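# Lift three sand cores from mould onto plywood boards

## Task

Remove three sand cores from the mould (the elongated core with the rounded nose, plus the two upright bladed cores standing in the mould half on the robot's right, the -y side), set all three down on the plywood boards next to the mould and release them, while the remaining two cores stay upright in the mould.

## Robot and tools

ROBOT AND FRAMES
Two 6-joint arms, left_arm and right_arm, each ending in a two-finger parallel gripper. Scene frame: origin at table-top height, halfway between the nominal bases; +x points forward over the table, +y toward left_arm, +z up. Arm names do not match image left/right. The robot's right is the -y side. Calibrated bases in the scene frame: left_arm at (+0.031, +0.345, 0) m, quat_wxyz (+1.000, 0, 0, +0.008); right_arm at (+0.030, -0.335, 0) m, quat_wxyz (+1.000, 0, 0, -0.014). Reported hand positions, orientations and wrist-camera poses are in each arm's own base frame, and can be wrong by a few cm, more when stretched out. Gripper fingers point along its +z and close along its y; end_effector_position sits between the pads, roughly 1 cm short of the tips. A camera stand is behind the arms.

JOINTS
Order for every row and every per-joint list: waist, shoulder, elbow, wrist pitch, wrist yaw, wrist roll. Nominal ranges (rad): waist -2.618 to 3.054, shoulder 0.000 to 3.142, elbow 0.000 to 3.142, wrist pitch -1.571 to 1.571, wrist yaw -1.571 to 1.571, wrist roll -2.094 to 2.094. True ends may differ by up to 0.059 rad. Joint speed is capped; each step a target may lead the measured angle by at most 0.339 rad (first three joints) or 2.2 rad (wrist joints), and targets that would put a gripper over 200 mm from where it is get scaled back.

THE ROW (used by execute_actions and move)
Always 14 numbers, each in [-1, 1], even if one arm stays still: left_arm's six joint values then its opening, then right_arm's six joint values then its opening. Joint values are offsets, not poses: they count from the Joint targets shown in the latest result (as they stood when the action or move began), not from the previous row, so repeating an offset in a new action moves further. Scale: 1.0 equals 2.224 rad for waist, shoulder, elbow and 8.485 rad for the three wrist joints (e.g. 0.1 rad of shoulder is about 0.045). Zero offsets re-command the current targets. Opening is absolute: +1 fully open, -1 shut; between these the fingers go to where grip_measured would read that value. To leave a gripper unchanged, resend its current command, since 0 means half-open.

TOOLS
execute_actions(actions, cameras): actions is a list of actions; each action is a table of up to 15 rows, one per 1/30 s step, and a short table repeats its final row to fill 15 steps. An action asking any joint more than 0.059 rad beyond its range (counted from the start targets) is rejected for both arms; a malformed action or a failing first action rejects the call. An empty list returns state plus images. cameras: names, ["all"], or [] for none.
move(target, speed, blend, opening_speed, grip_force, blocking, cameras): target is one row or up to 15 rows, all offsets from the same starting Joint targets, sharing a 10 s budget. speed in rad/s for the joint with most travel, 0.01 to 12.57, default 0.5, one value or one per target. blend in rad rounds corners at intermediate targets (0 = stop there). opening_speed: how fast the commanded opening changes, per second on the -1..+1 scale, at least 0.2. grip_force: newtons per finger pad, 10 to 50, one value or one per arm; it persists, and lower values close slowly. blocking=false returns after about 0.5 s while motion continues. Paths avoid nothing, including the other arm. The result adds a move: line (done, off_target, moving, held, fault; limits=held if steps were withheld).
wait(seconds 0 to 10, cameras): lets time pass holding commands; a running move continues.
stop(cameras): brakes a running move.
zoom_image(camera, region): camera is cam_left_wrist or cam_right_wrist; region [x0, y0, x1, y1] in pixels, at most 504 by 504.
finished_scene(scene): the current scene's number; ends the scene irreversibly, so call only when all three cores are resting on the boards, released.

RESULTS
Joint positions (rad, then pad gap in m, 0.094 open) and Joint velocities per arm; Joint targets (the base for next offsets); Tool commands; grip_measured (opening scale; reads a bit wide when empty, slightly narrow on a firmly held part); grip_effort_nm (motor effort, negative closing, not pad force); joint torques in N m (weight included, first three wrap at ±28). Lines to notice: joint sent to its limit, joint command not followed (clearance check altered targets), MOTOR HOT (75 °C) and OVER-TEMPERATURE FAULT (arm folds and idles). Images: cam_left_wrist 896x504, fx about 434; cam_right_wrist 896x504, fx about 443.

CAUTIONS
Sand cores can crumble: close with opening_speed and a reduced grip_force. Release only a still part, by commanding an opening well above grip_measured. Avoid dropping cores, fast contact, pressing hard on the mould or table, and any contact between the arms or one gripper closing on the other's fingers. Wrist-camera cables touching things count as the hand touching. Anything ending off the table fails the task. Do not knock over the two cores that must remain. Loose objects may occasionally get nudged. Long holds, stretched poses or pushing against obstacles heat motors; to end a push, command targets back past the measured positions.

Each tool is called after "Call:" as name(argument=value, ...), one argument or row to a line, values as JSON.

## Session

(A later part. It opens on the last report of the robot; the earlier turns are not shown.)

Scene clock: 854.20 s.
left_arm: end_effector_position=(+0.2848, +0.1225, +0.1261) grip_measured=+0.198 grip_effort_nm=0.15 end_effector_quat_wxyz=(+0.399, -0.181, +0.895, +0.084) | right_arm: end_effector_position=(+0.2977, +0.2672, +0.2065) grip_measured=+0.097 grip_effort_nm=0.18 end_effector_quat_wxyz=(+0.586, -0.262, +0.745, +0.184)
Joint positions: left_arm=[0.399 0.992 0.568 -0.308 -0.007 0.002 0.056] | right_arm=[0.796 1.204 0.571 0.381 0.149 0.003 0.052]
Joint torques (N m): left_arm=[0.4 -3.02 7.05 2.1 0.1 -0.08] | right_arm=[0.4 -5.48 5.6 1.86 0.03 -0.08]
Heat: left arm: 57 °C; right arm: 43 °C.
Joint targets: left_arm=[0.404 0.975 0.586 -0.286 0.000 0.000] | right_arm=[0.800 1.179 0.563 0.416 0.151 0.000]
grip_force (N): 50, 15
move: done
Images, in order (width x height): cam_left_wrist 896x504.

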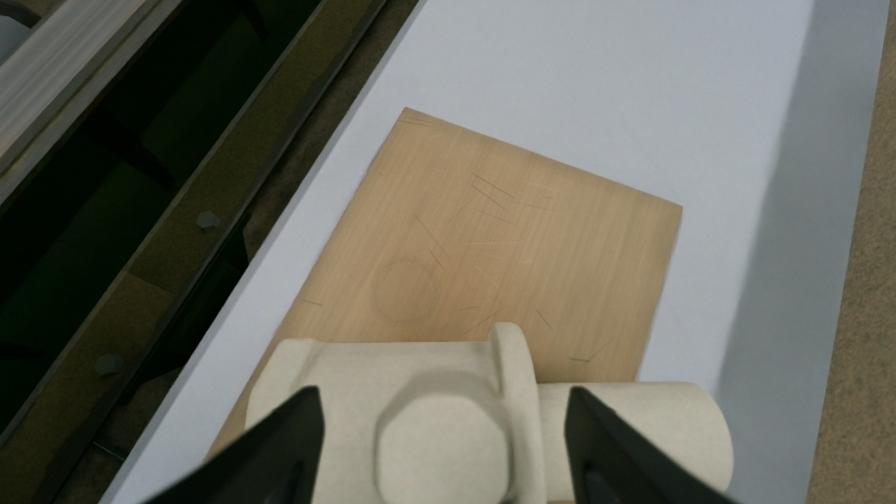

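Call:
move(
  target=[0,0,0.1664,-0.046,0,0,0.2,0,0,0,0,0,0,0.1],
  speed=0.3,
  cameras=["all"],
)

Scene clock: 858.53 s.
left_arm: end_effector_position=(+0.2843, +0.1222, +0.2164) grip_measured=+0.198 grip_effort_nm=0.14 end_effector_quat_wxyz=(+0.397, -0.181, +0.896, +0.084) | right_arm: end_effector_position=(+0.2977, +0.2672, +0.2065) grip_measured=+0.097 grip_effort_nm=0.18 end_effector_quat_wxyz=(+0.586, -0.262, +0.745, +0.184)
Joint positions: left_arm=[0.399 0.992 0.932 -0.676 -0.007 0.002 0.056] | right_arm=[0.796 1.204 0.571 0.381 0.149 0.003 0.052]
Joint torques (N m): left_arm=[0.47 -3.08 7.65 1.88 0.08 -0.1] | right_arm=[0.4 -5.46 5.6 1.87 0.03 -0.08]
Heat: left arm: 56 °C; right arm: 43 °C.
Joint targets: left_arm=[0.404 0.975 0.956 -0.676 0.000 0.000] | right_arm=[0.800 1.179 0.563 0.416 0.151 0.000]
grip_force (N): 50, 15
move: done

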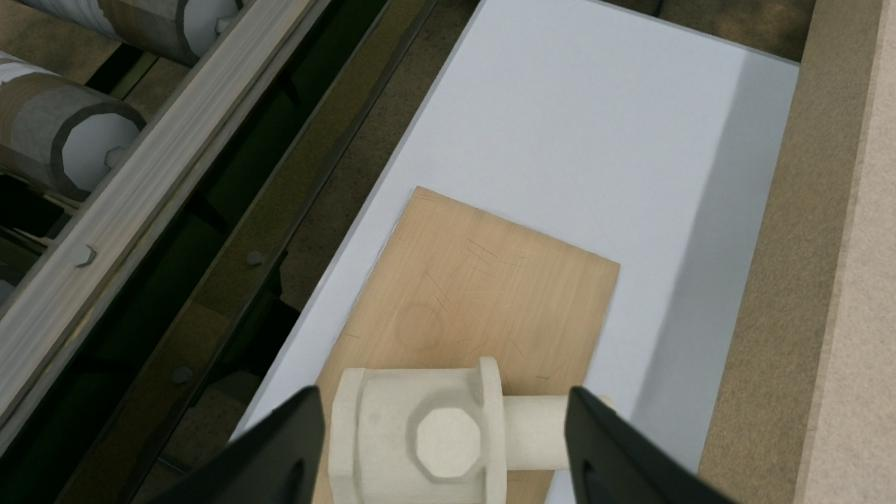

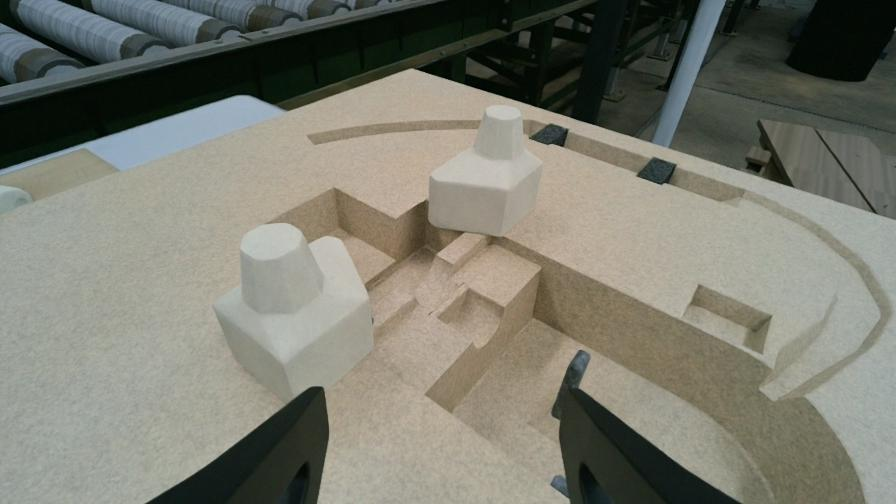

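Call:
move(
  target=[0,0,0,0,0,0,0.2,-0.3877,0.2812,0.4097,-0.2008,-0.1411,-0.1916,1],
  speed=0.7,
  cameras=["all"],
)

Scene clock: 916.13 s.
left_arm: end_effector_position=(+0.2841, +0.1222, +0.2163) grip_measured=+0.198 grip_effort_nm=0.14 end_effector_quat_wxyz=(+0.396, -0.181, +0.896, +0.084) | right_arm: end_effector_position=(+0.3300, +0.1338, +0.1840) grip_measured=+0.997 grip_effort_nm=0.18 end_effector_quat_wxyz=(-0.346, +0.604, -0.633, -0.339)
Joint positions: left_arm=[0.399 0.992 0.932 -0.677 -0.007 0.002 0.056] | right_arm=[-0.062 1.792 1.446 -1.27 -1.012 -1.61 0.094]
Joint torques (N m): left_arm=[0.43 -3.06 7.54 1.85 0.09 -0.07] | right_arm=[0.02 -6.15 7.34 -0.11 -0.76 -0.21]
Heat: left arm: 48 °C; right arm: 44 °C.
Joint targets: left_arm=[0.404 0.975 0.956 -0.676 0.000 0.000] | right_arm=[-0.062 1.805 1.474 -1.288 -1.046 -1.626]
grip_force (N): 50, 15
move: done

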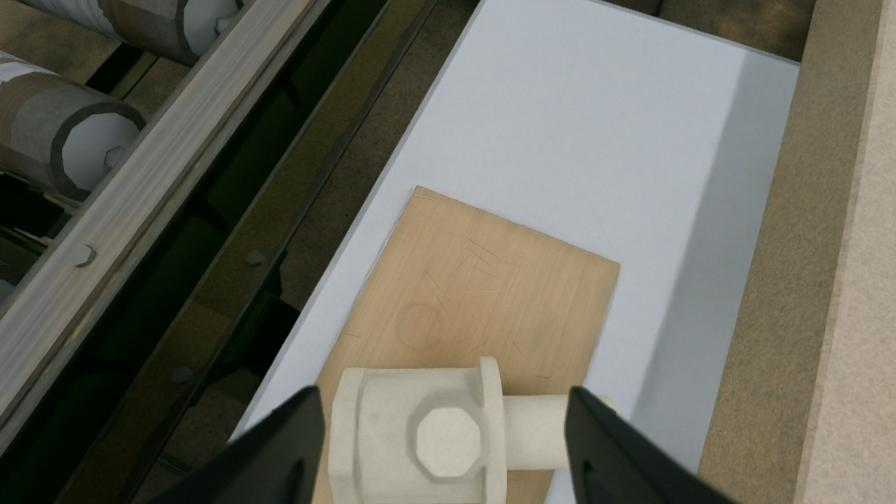

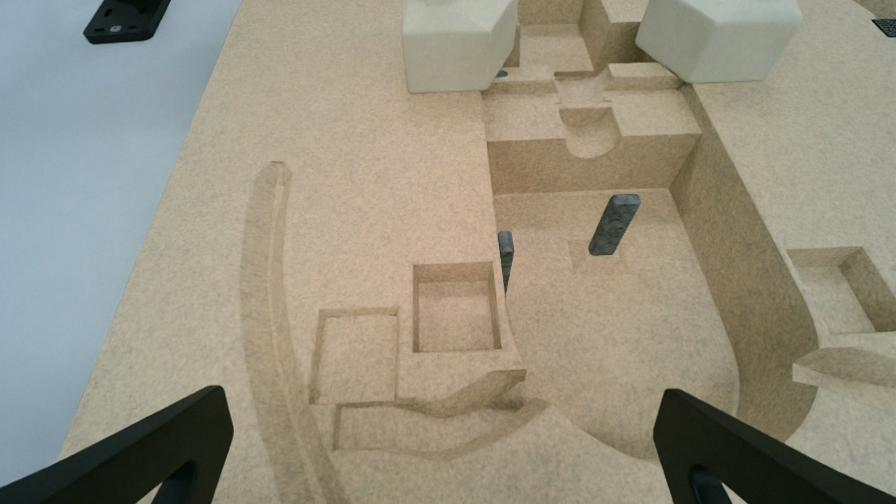

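Call:
move(
  target=[0,0,0,0,0,0,0.2,0.0944,-0.0244,-0.1068,0.0632,0.003,0.0482,1],
  speed=0.5,
  cameras=["cam_right_wrist"],
)

Call:
move(
  target=[
    [0,0,0,0,0,0,0.2,0,-0.0168,0.1042,-0.0317,0,0,1],
    [0,0,0,0,0,0,0.2,-0.053,0.0015,0.2264,-0.0865,0.0894,-0.0216,1],
    [0,0,0,0,0,0,0.2,-0.0695,-0.163,-0.0376,-0.0688,0.182,-0.0417,1],
  ],
  speed=0.7,
  blend=[0.05,0.1,0],
  cameras=["all"],
)

Scene clock: 981.83 s.
left_arm: end_effector_position=(+0.2841, +0.1222, +0.2163) grip_measured=+0.198 grip_effort_nm=0.14 end_effector_quat_wxyz=(+0.396, -0.181, +0.896, +0.084) | right_arm: end_effector_position=(+0.3342, +0.2033, +0.1401) grip_measured=+0.997 grip_effort_nm=0.18 end_effector_quat_wxyz=(-0.341, +0.597, -0.636, -0.350)
Joint positions: left_arm=[0.399 0.992 0.932 -0.677 -0.007 0.002 0.056] | right_arm=[0.145 1.785 1.245 -0.771 -1 -1.218 0.094]
Joint torques (N m): left_arm=[0.47 -2.95 7.57 1.85 0.11 -0.08] | right_arm=[0.14 -10.11 4.67 0.62 -0.59 -0.04]
Heat: left arm: 46 °C; right arm: 37 °C.
Joint targets: left_arm=[0.404 0.975 0.956 -0.676 0.000 0.000] | right_arm=[0.148 1.751 1.237 -0.751 -1.021 -1.217]
grip_force (N): 50, 15
move: done
Images, in order (width x height): cam_right_wrist 896x504.

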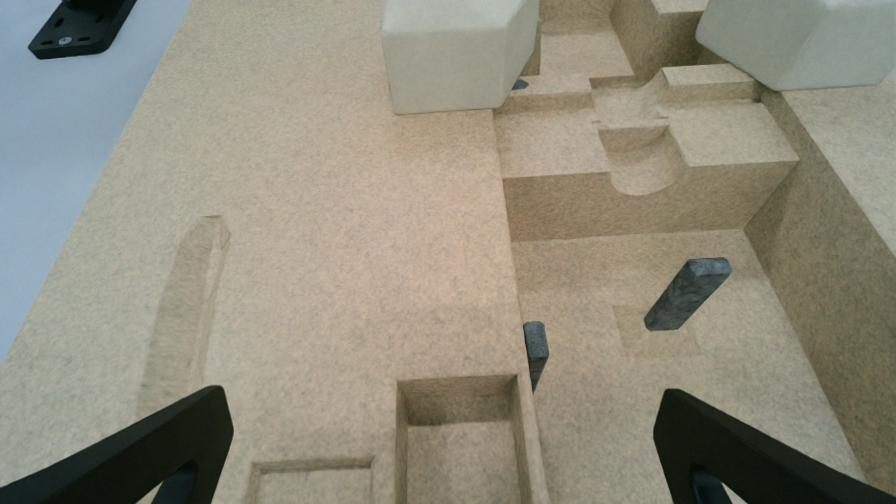

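Scene clock: 985.23 s.
left_arm: end_effector_position=(+0.2841, +0.1222, +0.2163) grip_measured=+0.198 grip_effort_nm=0.15 end_effector_quat_wxyz=(+0.396, -0.181, +0.896, +0.084) | right_arm: end_effector_position=(+0.2244, -0.0875, +0.1497) grip_measured=+0.997 grip_effort_nm=0.18 end_effector_quat_wxyz=(+0.186, +0.682, -0.686, +0.172)
Joint positions: left_arm=[0.399 0.992 0.932 -0.677 -0.007 0.002 0.056] | right_arm=[-0.001 1.41 1.162 -1.346 0.512 -1.56 0.094]
Joint torques (N m): left_arm=[0.5 -3.06 7.6 1.87 0.09 -0.09] | right_arm=[-0.46 -5.9 4.48 0.21 0.33 -0.15]
Heat: left arm: 46 °C; right arm: 37 °C.
Joint targets: left_arm=[0.404 0.975 0.956 -0.676 0.000 0.000] | right_arm=[-0.007 1.388 1.153 -1.335 0.523 -1.571]
grip_force (N): 50, 15
move: done

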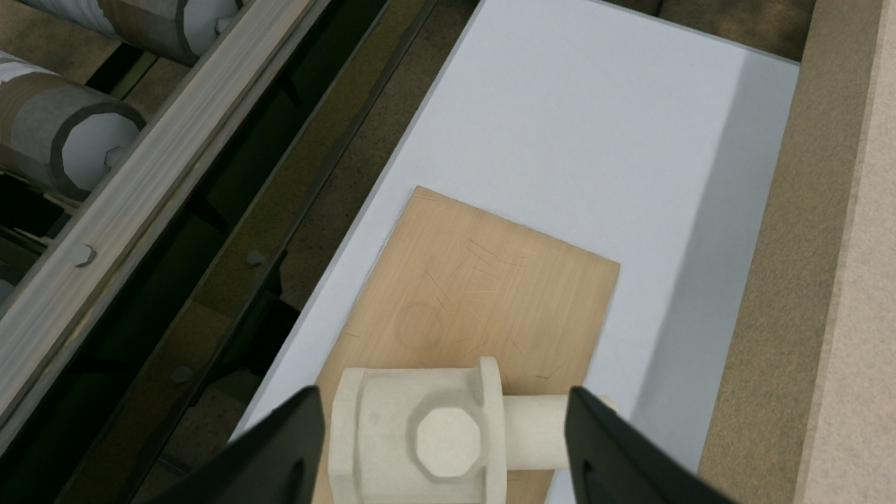

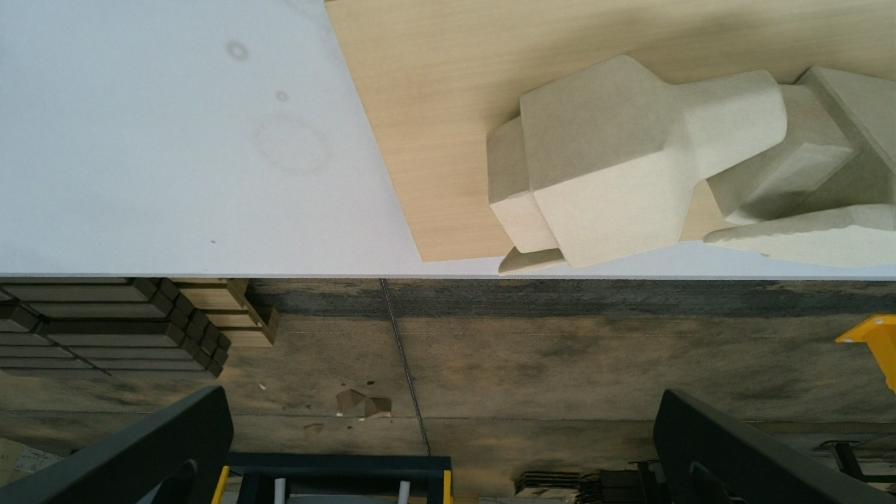

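Call:
move(
  target=[
    [0,0,0,0,0,0,0.2,0.0931,0.0504,0.156,0.0631,-0.0027,0.1144,1],
    [0,0,0,0,0,0,0.2,0.3075,0.16,-0.0956,0.212,0.0188,0.211,1],
  ],
  speed=0.7,
  blend=[0.15,0],
  cameras=["cam_right_wrist"],
)

Call:
move(
  target=[0,0,0,0,0,0,0.2,-0.0561,0.1102,0.103,0.0052,-0.0139,-0.0058,1],
  speed=0.3,
  cameras=["cam_right_wrist"],
)

Scene clock: 995.77 s.
left_arm: end_effector_position=(+0.2841, +0.1222, +0.2163) grip_measured=+0.198 grip_effort_nm=0.14 end_effector_quat_wxyz=(+0.396, -0.181, +0.896, +0.084) | right_arm: end_effector_position=(+0.4417, +0.2109, +0.1747) grip_measured=+0.997 grip_effort_nm=0.17 end_effector_quat_wxyz=(+0.604, +0.003, +0.797, -0.016)
Joint positions: left_arm=[0.399 0.992 0.932 -0.677 -0.007 0.002 0.056] | right_arm=[0.676 1.735 0.947 0.434 0.675 0.204 0.094]
Joint torques (N m): left_arm=[0.46 -3.08 7.62 1.87 0.12 -0.1] | right_arm=[0.14 -6.58 5.19 1.64 0.19 0.13]
Heat: left arm: 45 °C; right arm: 38 °C.
Joint targets: left_arm=[0.404 0.975 0.956 -0.676 0.000 0.000] | right_arm=[0.677 1.744 0.941 0.464 0.683 0.220]
grip_force (N): 50, 15
move: done
Images, in order (width x height): cam_right_wrist 896x504.

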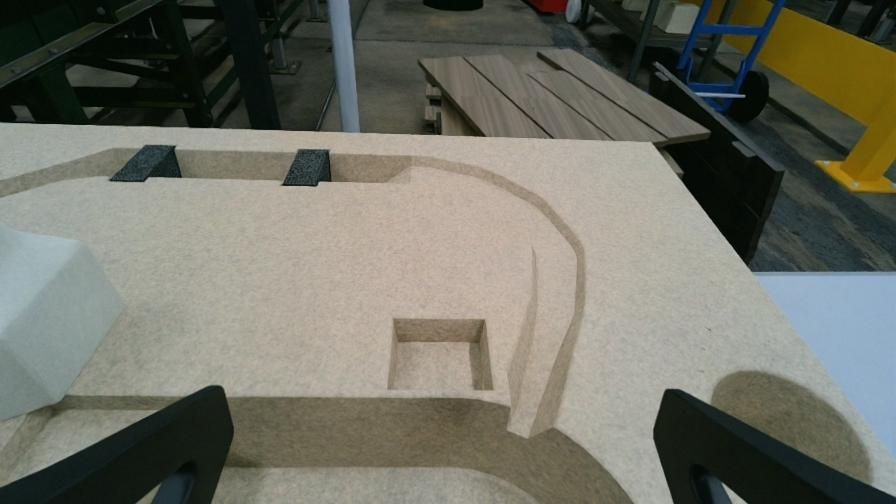

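Scene clock: 997.20 s.
left_arm: end_effector_position=(+0.2841, +0.1222, +0.2163) grip_measured=+0.198 grip_effort_nm=0.14 end_effector_quat_wxyz=(+0.396, -0.181, +0.896, +0.084) | right_arm: end_effector_position=(+0.5101, +0.2030, +0.1413) grip_measured=+0.997 grip_effort_nm=0.17 end_effector_quat_wxyz=(+0.593, +0.007, +0.805, -0.022)
Joint positions: left_arm=[0.399 0.992 0.932 -0.677 -0.007 0.002 0.056] | right_arm=[0.556 1.976 1.138 0.478 0.572 0.172 0.094]
Joint torques (N m): left_arm=[0.5 -3.06 7.5 1.86 0.09 -0.08] | right_arm=[-0.18 -8.03 8.06 1.68 -0.02 -0.04]
Heat: left arm: 45 °C; right arm: 38 °C.
Joint targets: left_arm=[0.404 0.975 0.956 -0.676 0.000 0.000] | right_arm=[0.552 1.989 1.170 0.508 0.565 0.170]
grip_force (N): 50, 15
move: done
Images, in order (width x height): cam_right_wrist 896x504.

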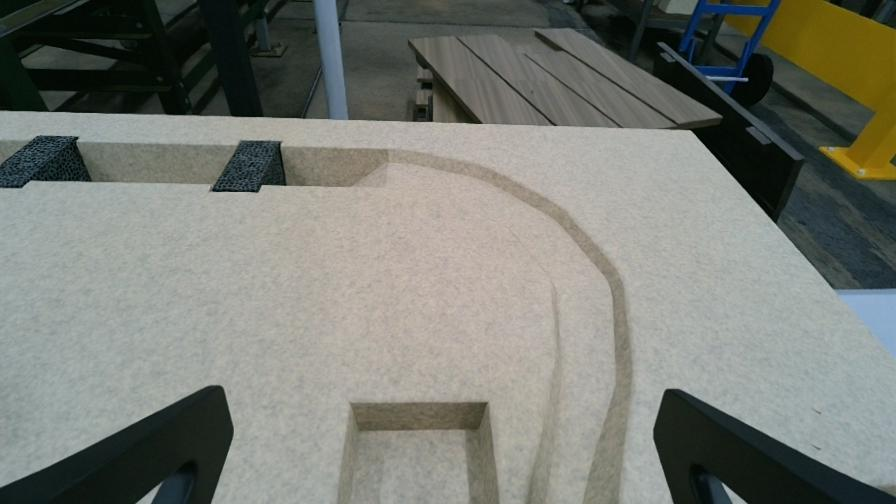

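Call:
finished_scene(
  scene=1,
)

The scene is finished: the task was done.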